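# Index a turntable one hole clockwise with a plunger

## Task

Rotate the turntable by exactly one hole in the clockwise direction as viewed from above, make sure the plunger's pin has dropped all the way into the new hole, and finish with the fixture standing upright on the deck and neither gripper touching it.

## Robot and tools

Robot: two 6-joint arms with parallel grippers, left_arm and right_arm. Each has a wrist camera (cam_left_wrist, cam_right_wrist); two fixed head cameras are cam_head_left and cam_head_right. All images are 896x504.

Frames: the scene frame has its origin at table height, midway between the arms' nominal bases. +z is up, +x points out over the table, and left_arm sits on the +y side. Image left and right do not match arm names. Calibrated bases in the scene frame: left_arm at (+0.025, +0.326, +0.031) m, quat_wxyz (+1.000, 0, 0, +0.003); right_arm at (-0.004, -0.268, +0.031) m, quat_wxyz (+1.000, 0, 0, -0.018). Both have +z up. Hand positions, orientations and wrist camera poses are given in each arm's own base frame. Fixed cameras and the table use the scene frame. Printed hand poses can be a few centimetres off, more when the arm is stretched far. end_effector_position is the point between the finger pads, about 1 cm short of the tips. Fingers point along gripper +z and open along gripper y.

Row layout: every commanded row is one flat list of 14 numbers covering both arms, even if only one moves. The first 7 are left_arm: waist, shoulder, elbow, wrist roll, wrist yaw, wrist pitch, then opening. The next 7 are the same for right_arm. Joint values are absolute target angles in radians, not offsets, in the same order the Joint positions line uses. Ranges: waist -2.618 to 3.054, shoulder 0.000 to 3.142, elbow 0.000 to 3.142, wrist roll -2.094 to 2.094, wrist yaw -1.571 to 1.571, wrist pitch -1.571 to 1.571. A real end may sit up to 0.059 rad either side of these. A target more than 0.059 rad beyond an end, and farther out than the current angle, gets the call refused. A target past the real end is clipped, and a "joint sent to its limit" line may appear. Opening runs from -1 (closed) to +1 (fully open). It is a target on the grip_measured scale, and 0 is a real command, so resend the present value to leave a gripper alone.

execute_actions(actions, cameras): actions is a list of actions. Each action is a table of up to 15 rows, one row per 1/30 s step. If fewer rows are given, the last one is held to fill 15 steps. An empty list only reports the state. Per step, a joint target is kept within 0.339 rad of the measured angle for waist, shoulder and elbow, and within 2.2 rad for the wrist joints. Targets that would shift the hand more than 200 mm are scaled back. The result lists joint positions at some steps.

move(target, speed, blend, opening_speed, blocking, cameras): target is one 14-number row or a list of up to 15 rows of absolute angles. All joints move together, so the hand travels on a curve. There is no collision avoidance. speed is the top speed in rad/s of the joint with farthest to go: 0.01 to 12.57, default 0.5, one value or one per target. blend (rad) rounds the corners at intermediate targets. opening_speed (at least 0.2 per second on the opening scale) ramps the fingers gradually. Use a low value to close gently. blocking=false returns after about 0.5 s while the move continues, and a new move takes over from the running one. The result adds a move: line: done, off_target (at rest but some joint is more than 0.035 rad off), moving, held, or fault, plus limits=held if steps were withheld. Done does not prove that nothing is being touched. Fast moves hit harder, and aiming deeper past a contact presses harder.

wait(seconds 0 to 10) lets the scene run while the last commands hold. stop brakes a running move. zoom_image(camera, region [x0,y0,x1,y1], at most 504x504 px) magnifies the latest image from that camera. read_manual only returns licence texts. finished_scene(scene) closes the scene for good. Call it only after the goal holds with both hands clear.

Result lines: Joint positions and Joint velocities are given per arm in row order, plus the pad gap in m (0.094 fully open). A velocity list marked "within noise" means the arm is still. Joint targets shows what is being driven now; resend it to hold a joint. Tool commands shows gripper commands. grip_measured reads up to 2.7 mm wide when empty. On a hard part it may read up to about 3 mm narrower than the part. The force limit is reached about 0.05 below the touch reading (0.11 or more for small or round parts). Each pad pushes roughly 50 to 64 N. To release, command well above grip_measured. "joint command not followed" means the clearance check altered that arm's targets. Joint torques include gravity, carry per-unit offsets and noise, and are positive toward larger angles. The first three joints wrap at ±28 N m.

Cautions: do not drop parts, release anything still moving, slam, hit hard or push very hard. Never let the arms collide or press together, and never close a gripper on the other arm's fingers. Keep everything on the table. Avoid holding loads, staying stretched out or straining against unreachable poses. These heat the motors: MOTOR HOT appears at 75 °C, an over-temperature fault folds the arm at 90 °C, and at 100 °C the arm goes limp. A camera cable resting on the fixture counts as touching it. Any arm stop is costly.

Each tool is called as name(argument=value, ...) on one line, values as JSON.

## Session

execute_actions(actions=[])

zoom_image(camera="cam_head_left", region=[370, 260, 520, 380])

Scene clock: 0.00 s.
left_arm: end_effector_position=(+0.3789, +0.0005, +0.1416) grip_measured=+1.000 end_effector_quat_wxyz=(+0.682, -0.014, +0.730, +0.047) | right_arm: end_effector_position=(+0.3580, -0.0478, +0.1413) grip_measured=+1.000 end_effector_quat_wxyz=(+0.679, +0.114, +0.720, -0.089)
Joint names: [waist, shoulder, elbow, wrist roll, wrist yaw, wrist pitch]
Joint positions: left_arm=[-0.079 1.56 0.222 0.039 -0.166 1.272 0.094] | right_arm=[0.009 1.506 0.165 0.047 0.296 1.275 0.094]
Joint velocities: within noise
Joint torques (N m): no reading
Heat: left arm: 31 °C; right arm: 29 °C.
Joint targets: left_arm=[-0.079 1.557 0.226 0.038 -0.166 1.267] | right_arm=[0.009 1.502 0.170 0.046 0.296 1.270]
Tool commands: left_gripper/opening=+1.0 right_gripper/opening=+1.0

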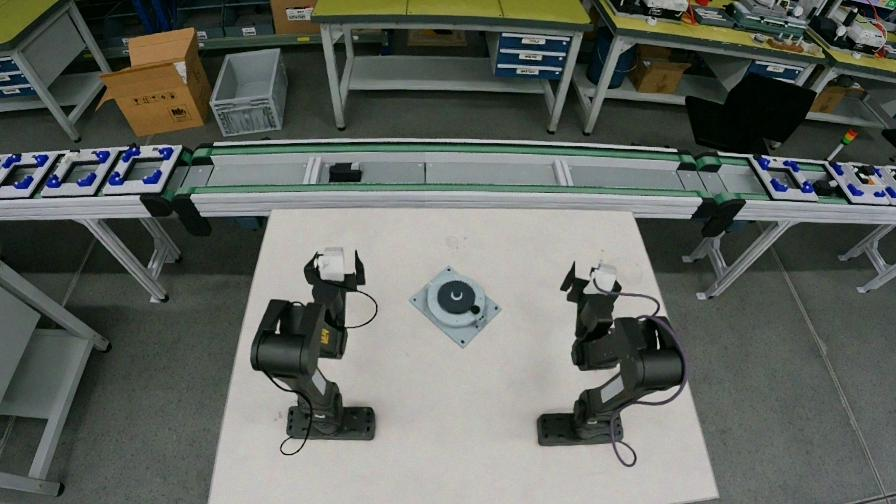

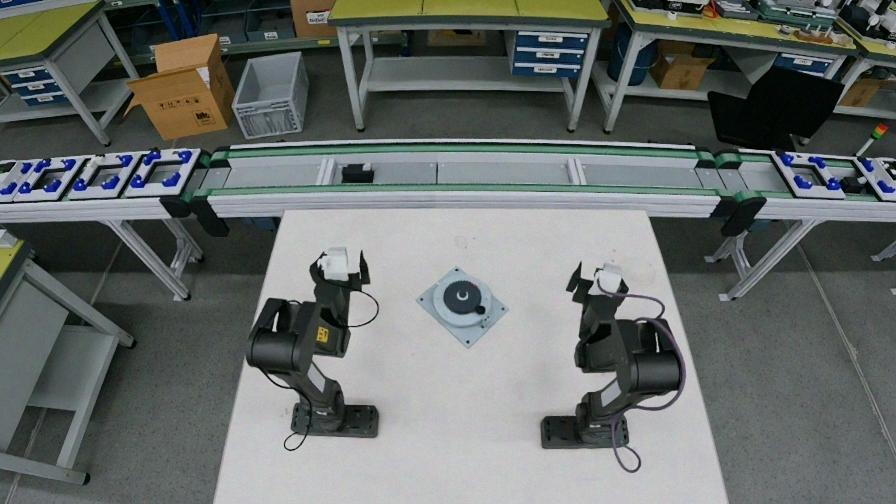

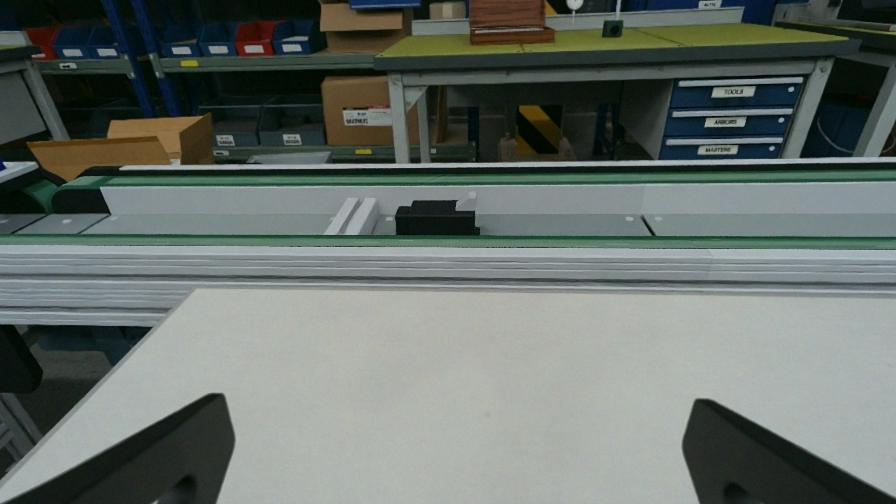

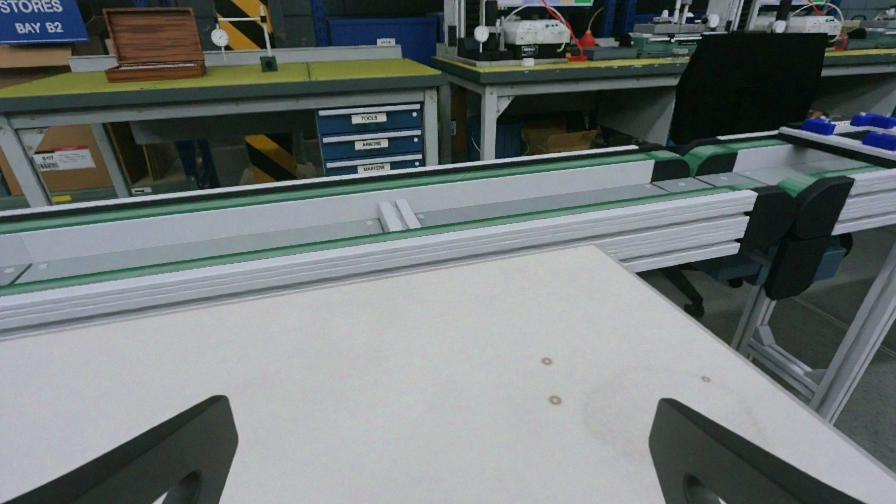

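Scaled by 3.360 from the camera's 896x504 image, which has a finer 1280x720 frame.

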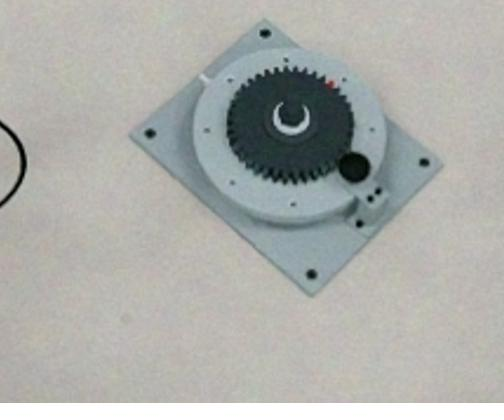

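move(target=[-0.734, 1.503, 1.364, 0, 0, -0.996, 0.0, 0.6, 1.25, 0.22, 0.1, 0.1, 0.55, 0.15], speed=1.1, opening_speed=1, cameras=["cam_left_wrist", "cam_right_wrist"])

zoom_image(camera="cam_left_wrist", region=[330, 20, 630, 250])

Scene clock: 18.00 s.
left_arm: end_effector_position=(+0.2676, -0.2369, +0.1679) grip_measured=+0.001 end_effector_quat_wxyz=(+0.190, +0.354, +0.913, -0.068) | right_arm: end_effector_position=(+0.2818, +0.1667, +0.0621) grip_measured=+0.152 end_effector_quat_wxyz=(+0.490, -0.188, +0.843, +0.123)
Joint names: [waist, shoulder, elbow, wrist roll, wrist yaw, wrist pitch]
Joint positions: left_arm=[-0.731 1.523 1.337 0.01 -0.007 -0.979 0.047] | right_arm=[0.591 1.27 0.198 0.089 0.11 0.556 0.054]
Joint velocities: within noise
Joint torques (N m): left_arm=[-0.25 -8.53 7.87 -0.09 0.05 1.03] | right_arm=[0.77 -4.63 9.2 0.14 -0.1 1.6]
Heat: left arm: 32 °C; right arm: 29 °C.
Joint targets: left_arm=[-0.734 1.503 1.364 0.000 0.000 -0.996] | right_arm=[0.600 1.250 0.220 0.100 0.100 0.550]
move: done
Images, in order (width x height): cam_left_wrist 896x504, cam_right_wrist 896x504.

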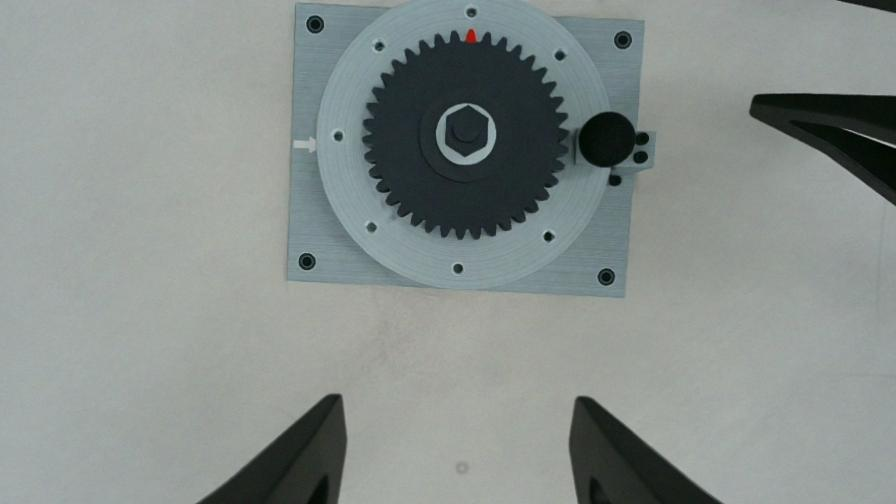

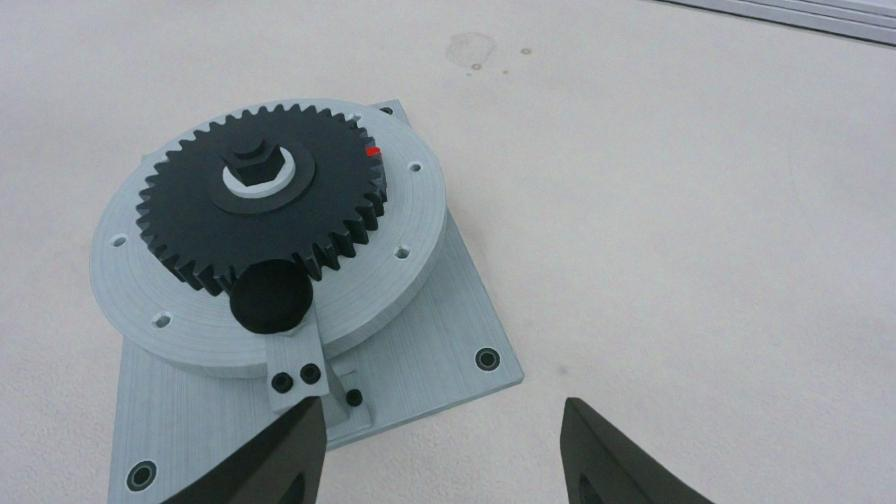

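Scaled by 1.680 from the camera's 896x504 image, which has a finer 1280x720 frame.

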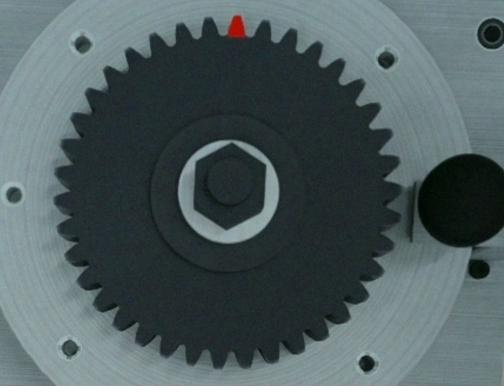

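move(target=[[-0.742, 2.315, 2.20, -2.05, 0.006, -1.46, 0.0, 0.512, 1.428, 0.248, -0.145, -0.269, 0.711, 0.15],[-0.742, 2.300, 1.971, -2.05, 0.006, -1.234, 0.0, 0.512, 1.428, 0.248, -0.145, -0.269, 0.711, 0.15]], speed=[1.0, 0.3], cameras=["cam_left_wrist", "cam_right_wrist"])

Scene clock: 70.60 s.
left_arm: end_effector_position=(+0.3345, -0.3029, +0.0519) grip_measured=+0.001 end_effector_quat_wxyz=(-0.001, -0.606, +0.795, -0.011) | right_arm: end_effector_position=(+0.2720, +0.2097, +0.0598) grip_measured=+0.152 end_effector_quat_wxyz=(+0.479, -0.337, +0.784, +0.205)
Joint names: [waist, shoulder, elbow, wrist roll, wrist yaw, wrist pitch]
Joint positions: left_arm=[-0.736 2.292 1.986 -2.038 0.005 -1.243 0.047] | right_arm=[0.521 1.417 0.228 -0.137 -0.257 0.696 0.054]
Joint velocities: within noise
Joint torques (N m): left_arm=[-0.51 -12.48 4.1 -0.11 0 0.55] | right_arm=[-1.02 -3.02 8.42 -0.07 -0.19 1.8]
Heat: left arm: 33 °C; right arm: 32 °C.
Joint targets: left_arm=[-0.742 2.300 1.971 -2.050 0.006 -1.234] | right_arm=[0.512 1.428 0.248 -0.145 -0.269 0.711]
move: done
Images, in order (width x height): cam_left_wrist 896x504, cam_right_wrist 896x504.

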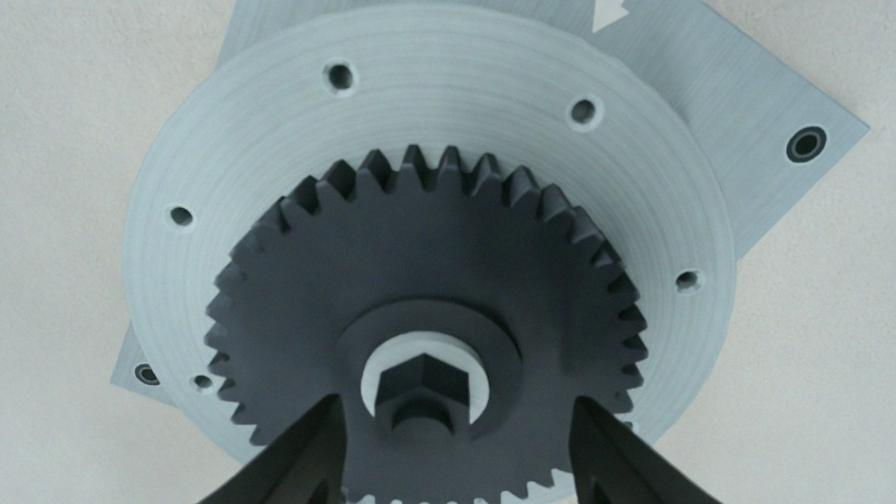

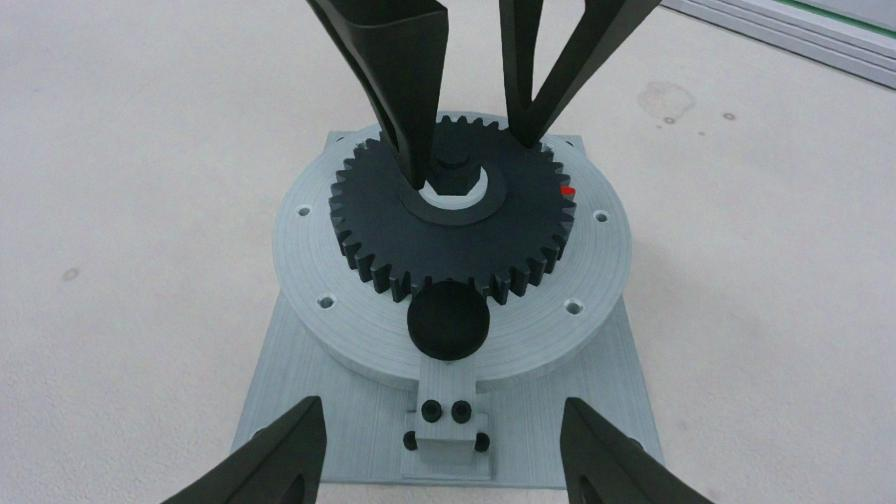

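move(target=[[-0.749, 2.2965, 1.942, -2.05, 0.006, -1.230, 0.0, 0.577, 1.701, 0.352, -0.103, -0.2035, 0.881, 0.15],[-0.749, 2.2965, 1.942, -2.05, 0.006, -1.230, -0.75, 0.577, 1.701, 0.352, -0.103, -0.2035, 0.881, -0.75]], speed=0.3, opening_speed=0.7, cameras=["cam_left_wrist", "cam_right_wrist"])

Scene clock: 121.07 s.
left_arm: end_effector_position=(+0.3278, -0.3008, +0.0451) grip_measured=-0.626 end_effector_quat_wxyz=(-0.004, -0.604, +0.797, +0.000) | right_arm: end_effector_position=(+0.2984, +0.2362, +0.0407) grip_measured=-0.494 end_effector_quat_wxyz=(+0.480, -0.336, +0.784, +0.204)
Joint names: [waist, shoulder, elbow, wrist roll, wrist yaw, wrist pitch]
Joint positions: left_arm=[-0.742 2.292 1.959 -2.039 0.007 -1.239 0.018] | right_arm=[0.568 1.687 0.334 -0.114 -0.212 0.868 0.024]
Joint velocities: within noise
Joint torques (N m): left_arm=[-0.62 -12.71 3.93 -0.1 -0.02 0.52] | right_arm=[0.76 -4.51 7.24 0.13 0.01 1.79]
Heat: left arm: 37 °C; right arm: 33 °C.
Joint targets: left_arm=[-0.749 2.297 1.942 -2.050 0.006 -1.230] | right_arm=[0.577 1.701 0.352 -0.103 -0.203 0.881]
move: done
Images, in order (width x height): cam_left_wrist 896x504, cam_right_wrist 896x504.

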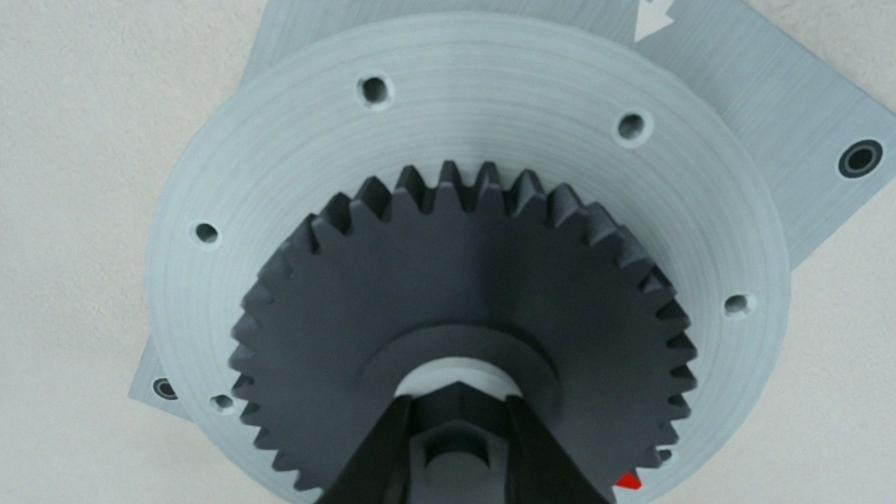

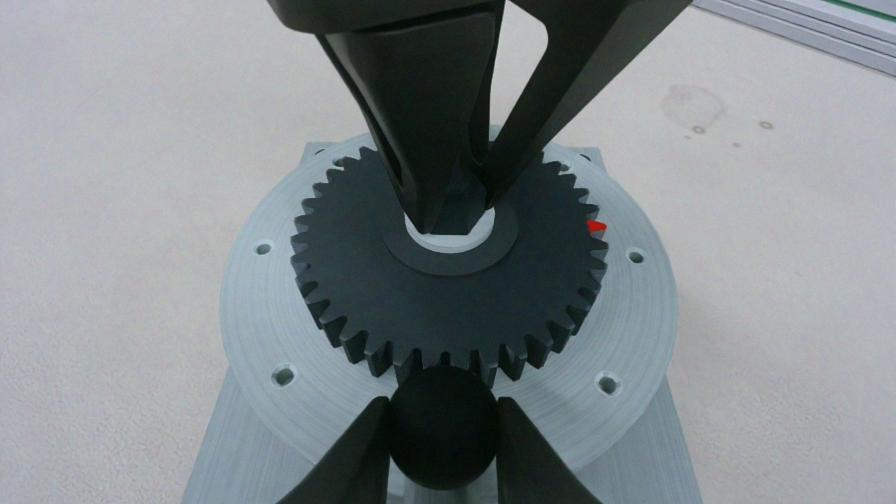

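move(target=[[-0.749, 2.2965, 1.942, -2.05, 0.006, -1.230, -0.75, 0.577, 1.630, 0.363, -0.103, -0.2035, 1.318, -0.75],[-0.749, 2.2965, 1.942, -2.05, 0.006, -1.230, -0.75, 0.577, 1.630, 0.363, -0.103, -0.2035, 1.323, -0.75],[-0.749, 2.2965, 1.942, -1.83, 0.006, -1.230, -0.75, 0.577, 1.630, 0.363, -0.103, -0.2035, 1.323, -0.75],[-0.749, 2.2965, 1.942, -1.83, 0.006, -1.230, -0.75, 0.577, 1.665, 0.340, -0.103, -0.2035, 0.90, -0.75]], speed=[0.5, 0.01, 0.3, 0.4], cameras=["cam_left_wrist", "cam_right_wrist"])

Scene clock: 136.63 s.
left_arm: end_effector_position=(+0.3278, -0.3008, +0.0451) grip_measured=-0.626 end_effector_quat_wxyz=(-0.004, -0.524, +0.852, +0.000) | right_arm: end_effector_position=(+0.2982, +0.2360, +0.0444) grip_measured=-0.495 end_effector_quat_wxyz=(+0.491, -0.333, +0.779, +0.204)
Joint names: [waist, shoulder, elbow, wrist roll, wrist yaw, wrist pitch]
Joint positions: left_arm=[-0.742 2.292 1.959 -1.844 0.007 -1.239 0.018] | right_arm=[0.572 1.687 0.321 -0.11 -0.204 0.906 0.024]
Joint velocities: within noise
Joint torques (N m): left_arm=[-0.59 -12.75 3.92 0.18 -0.01 0.51] | right_arm=[0.43 -7.28 7.31 0.08 -0.05 1.64]
Heat: left arm: 38 °C; right arm: 38 °C.
Joint targets: left_arm=[-0.749 2.297 1.942 -1.830 0.006 -1.230] | right_arm=[0.577 1.665 0.340 -0.103 -0.203 0.900]
move: done
Images, in order (width x height): cam_left_wrist 896x504, cam_right_wrist 896x504.

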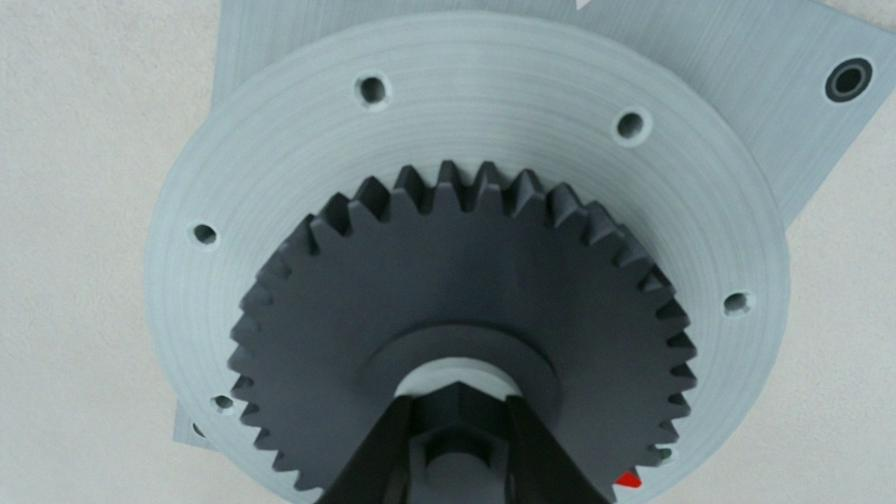

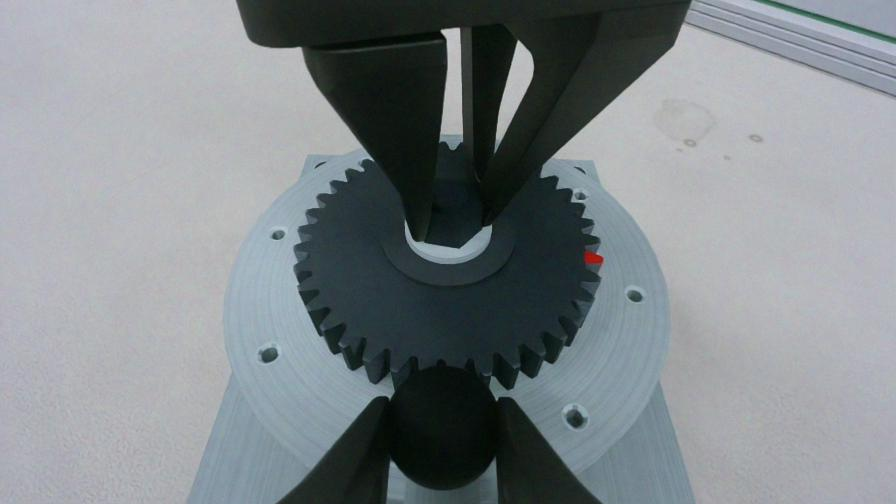

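move(target=[[-0.749, 2.2965, 1.942, -1.83, 0.006, -1.230, -0.75, 0.577, 1.665, 0.340, -0.103, -0.2035, 0.90, -0.1],[-0.749, 2.2965, 1.942, -1.83, 0.006, -1.230, -0.75, 0.512, 1.428, 0.248, -0.145, -0.269, 0.711, -0.1],[-0.749, 2.2965, 1.942, -1.14, 0.006, -1.230, -0.75, 0.512, 1.428, 0.248, -0.145, -0.269, 0.711, -0.1]], speed=[0.3, 0.5, 0.25], opening_speed=0.9, cameras=["cam_left_wrist", "cam_right_wrist"])

zoom_image(camera="cam_right_wrist", region=[280, 220, 620, 480])

Scene clock: 152.80 s.
left_arm: end_effector_position=(+0.3281, -0.3011, +0.0451) grip_measured=-0.627 end_effector_quat_wxyz=(-0.003, -0.226, +0.974, -0.002) | right_arm: end_effector_position=(+0.2808, +0.2145, +0.0649) grip_measured=-0.102 end_effector_quat_wxyz=(+0.487, -0.337, +0.779, +0.206)
Joint names: [waist, shoulder, elbow, wrist roll, wrist yaw, wrist pitch]
Joint positions: left_arm=[-0.742 2.292 1.959 -1.198 0.007 -1.238 0.018] | right_arm=[0.521 1.448 0.257 -0.137 -0.258 0.719 0.042]
Joint velocities: within noise
Joint torques (N m): left_arm=[-0.61 -12.74 3.95 0.67 -0.01 0.5] | right_arm=[-0.9 -5.68 5.61 -0.06 -0.19 1.6]
Heat: left arm: 38 °C; right arm: 35 °C.
Joint targets: left_arm=[-0.749 2.297 1.942 -1.140 0.006 -1.230] | right_arm=[0.512 1.428 0.248 -0.145 -0.269 0.711]
move: off_target (left_arm); left_arm: the wrist roll is farthest, 0.058 rad from its target
Images, in order (width x height): cam_left_wrist 896x504, cam_right_wrist 896x504.

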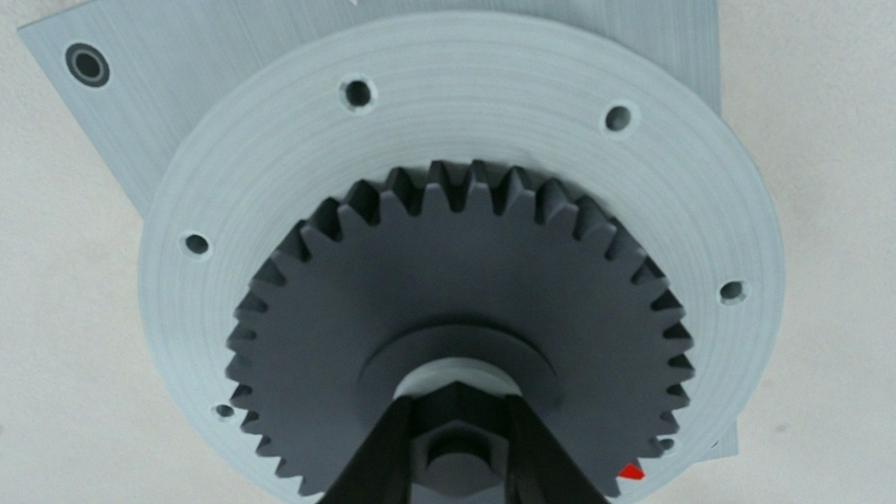

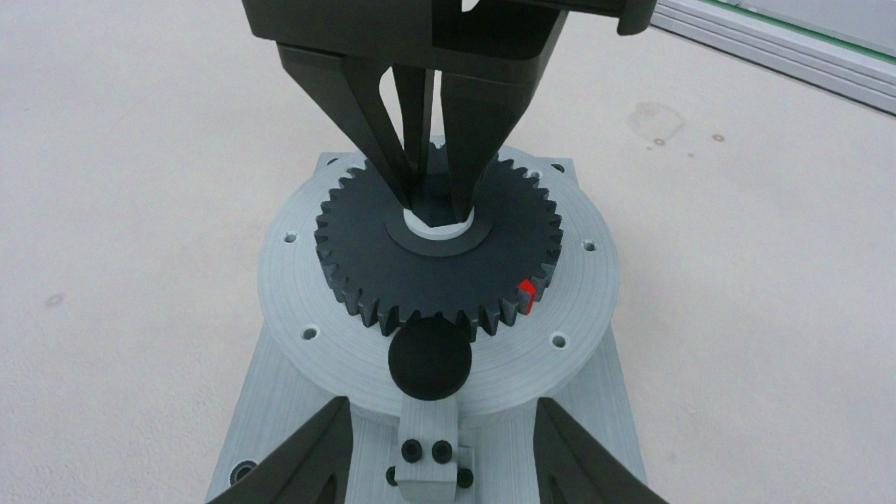

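Scaled by 1.482 from the camera's 896x504 image, which has a finer 1280x720 frame.

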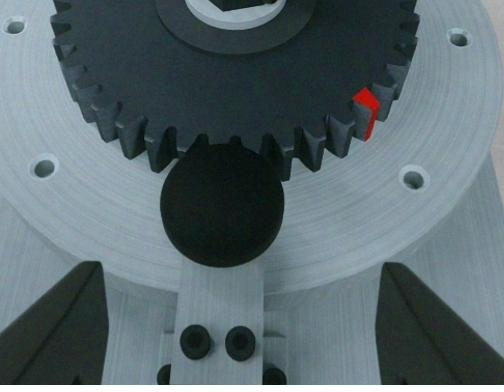

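move(target=[-0.749, 2.2965, 1.942, -1.10, 0.006, -1.230, -0.75, 0.512, 1.428, 0.248, -0.145, -0.269, 0.711, -0.1], speed=0.15, cameras=["cam_left_wrist", "cam_right_wrist"])

zoom_image(camera="cam_right_wrist", region=[280, 220, 620, 480])

Scene clock: 182.07 s.
left_arm: end_effector_position=(+0.3281, -0.3012, +0.0451) grip_measured=-0.627 end_effector_quat_wxyz=(-0.003, -0.213, +0.977, -0.002) | right_arm: end_effector_position=(+0.2807, +0.2145, +0.0650) grip_measured=-0.102 end_effector_quat_wxyz=(+0.487, -0.337, +0.779, +0.206)
Joint names: [waist, shoulder, elbow, wrist roll, wrist yaw, wrist pitch]
Joint positions: left_arm=[-0.742 2.292 1.959 -1.17 0.007 -1.237 0.018] | right_arm=[0.521 1.448 0.257 -0.137 -0.258 0.719 0.042]
Joint velocities: within noise
Joint torques (N m): left_arm=[-0.58 -12.77 3.92 0.81 -0.02 0.49] | right_arm=[-0.92 -5.74 5.65 -0.06 -0.2 1.6]
Heat: left arm: 39 °C; right arm: 35 °C.
Joint targets: left_arm=[-0.749 2.297 1.942 -1.100 0.006 -1.230] | right_arm=[0.512 1.428 0.248 -0.145 -0.269 0.711]
move: off_target (left_arm); left_arm: the wrist roll is farthest, 0.070 rad from its target
Images, in order (width x height): cam_left_wrist 896x504, cam_right_wrist 896x504.

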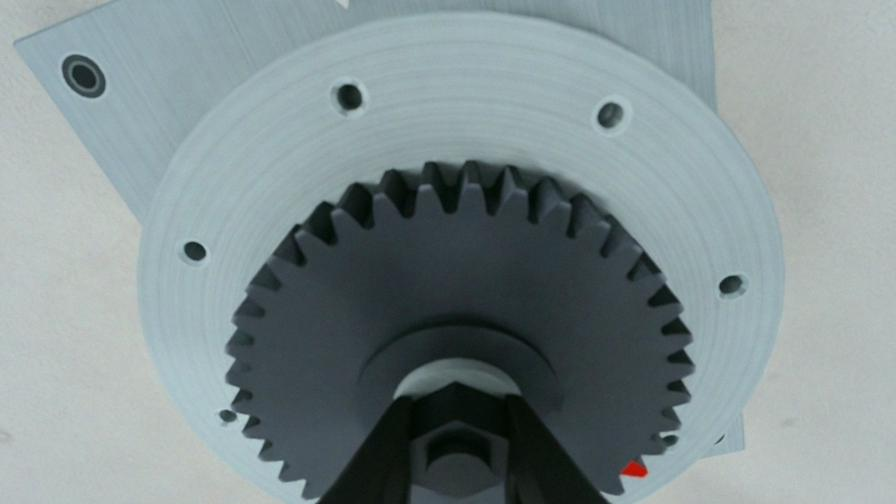

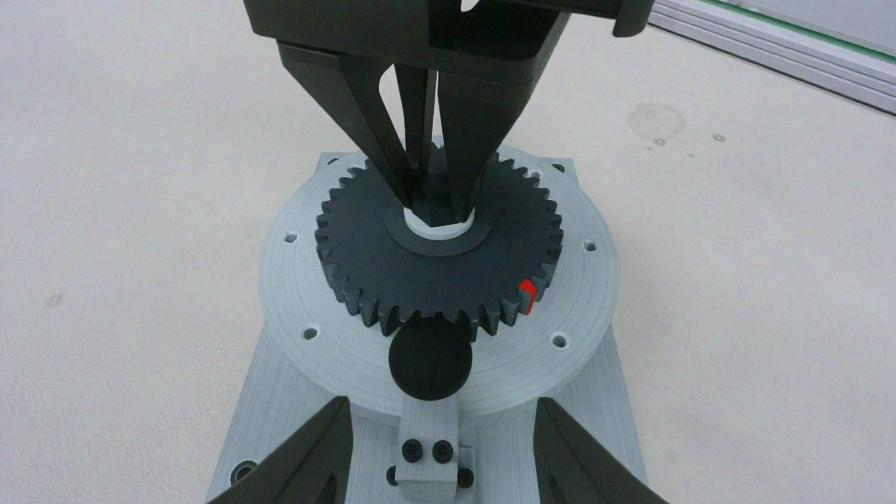

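Scaled by 1.482 from the camera's 896x504 image, which has a finer 1280x720 frame.

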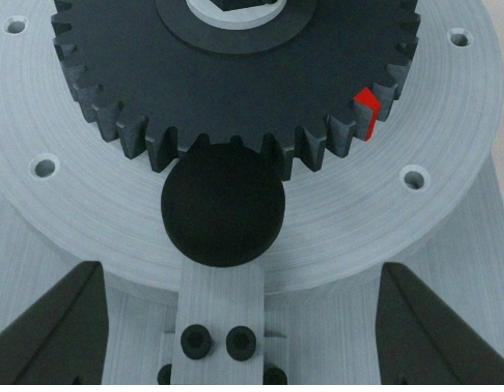

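move(target=[[-0.749, 2.2965, 1.942, -1.23, 0.006, -1.230, -0.75, 0.512, 1.428, 0.248, -0.145, -0.269, 0.711, -0.1],[-0.749, 2.2965, 1.942, -1.23, 0.006, -1.230, 0.0, 0.512, 1.428, 0.248, -0.145, -0.269, 0.711, -0.1],[-0.749, 2.300, 2.18, -1.23, 0.006, -1.450, 0.0, 0.512, 1.20, 0.23, -0.145, -0.269, 0.50, -0.1]], speed=[0.4, 0.4, 0.5], opening_speed=0.9, cameras=["cam_left_wrist", "cam_right_wrist", "cam_head_left"])

zoom_image(camera="cam_right_wrist", region=[260, 150, 640, 500])

Scene clock: 197.97 s.
left_arm: end_effector_position=(+0.3290, -0.3020, +0.0951) grip_measured=-0.001 end_effector_quat_wxyz=(-0.001, -0.238, +0.971, -0.005) | right_arm: end_effector_position=(+0.2650, +0.2055, +0.0877) grip_measured=-0.102 end_effector_quat_wxyz=(+0.490, -0.337, +0.777, +0.207)
Joint names: [waist, shoulder, elbow, wrist roll, wrist yaw, wrist pitch]
Joint positions: left_arm=[-0.742 2.292 2.158 -1.223 0.007 -1.43 0.047] | right_arm=[0.521 1.217 0.241 -0.137 -0.258 0.509 0.042]
Joint velocities: within noise
Joint torques (N m): left_arm=[-0.61 -12.44 6.91 -0.06 -0.02 0.2] | right_arm=[-0.88 -4.15 6.52 -0.06 -0.18 1.61]
Heat: left arm: 39 °C; right arm: 35 °C.
Joint targets: left_arm=[-0.749 2.300 2.180 -1.230 0.006 -1.450] | right_arm=[0.512 1.200 0.230 -0.145 -0.269 0.500]
move: done
Images, in order (width x height): cam_head_left 896x504, cam_left_wrist 896x504, cam_right_wrist 896x504.

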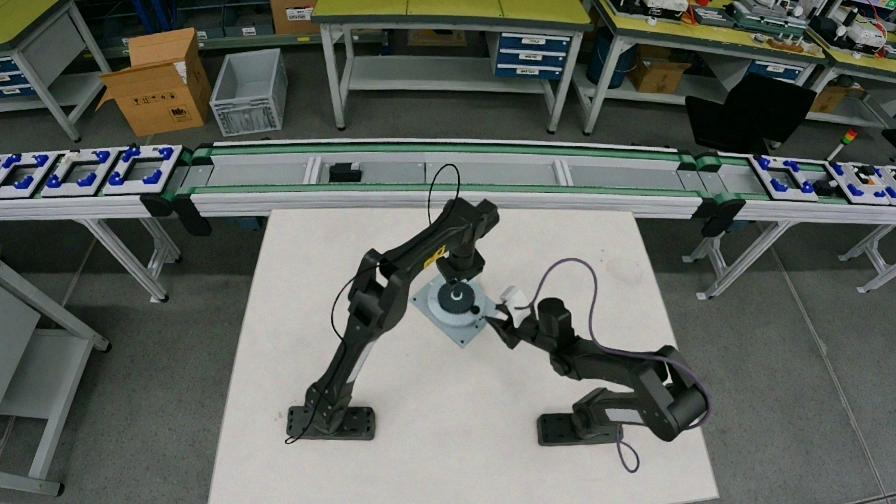

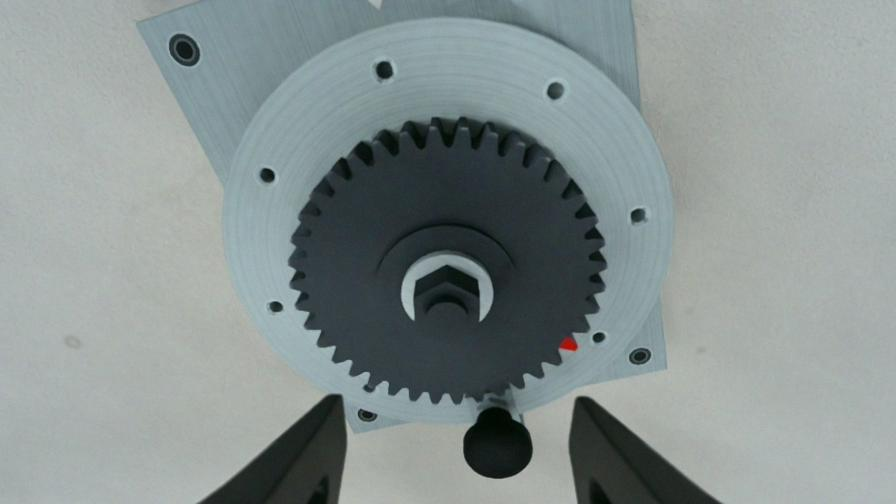

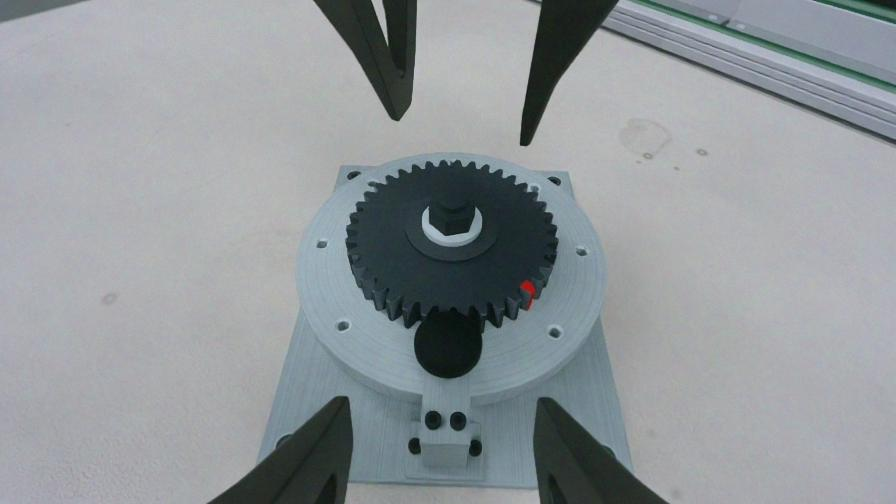

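Scaled by 1.326 from the camera's 896x504 image, which has a finer 1280x720 frame.

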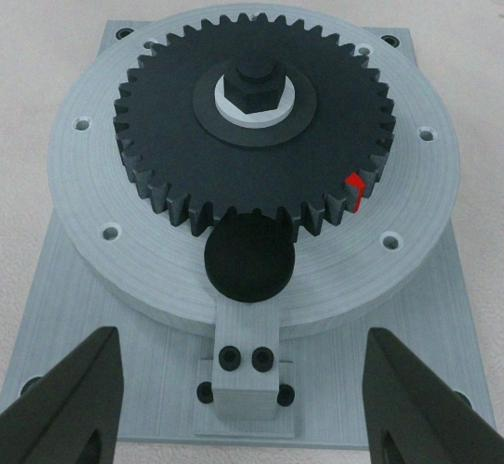

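finished_scene(scene=2)

The scene is finished: the task was done.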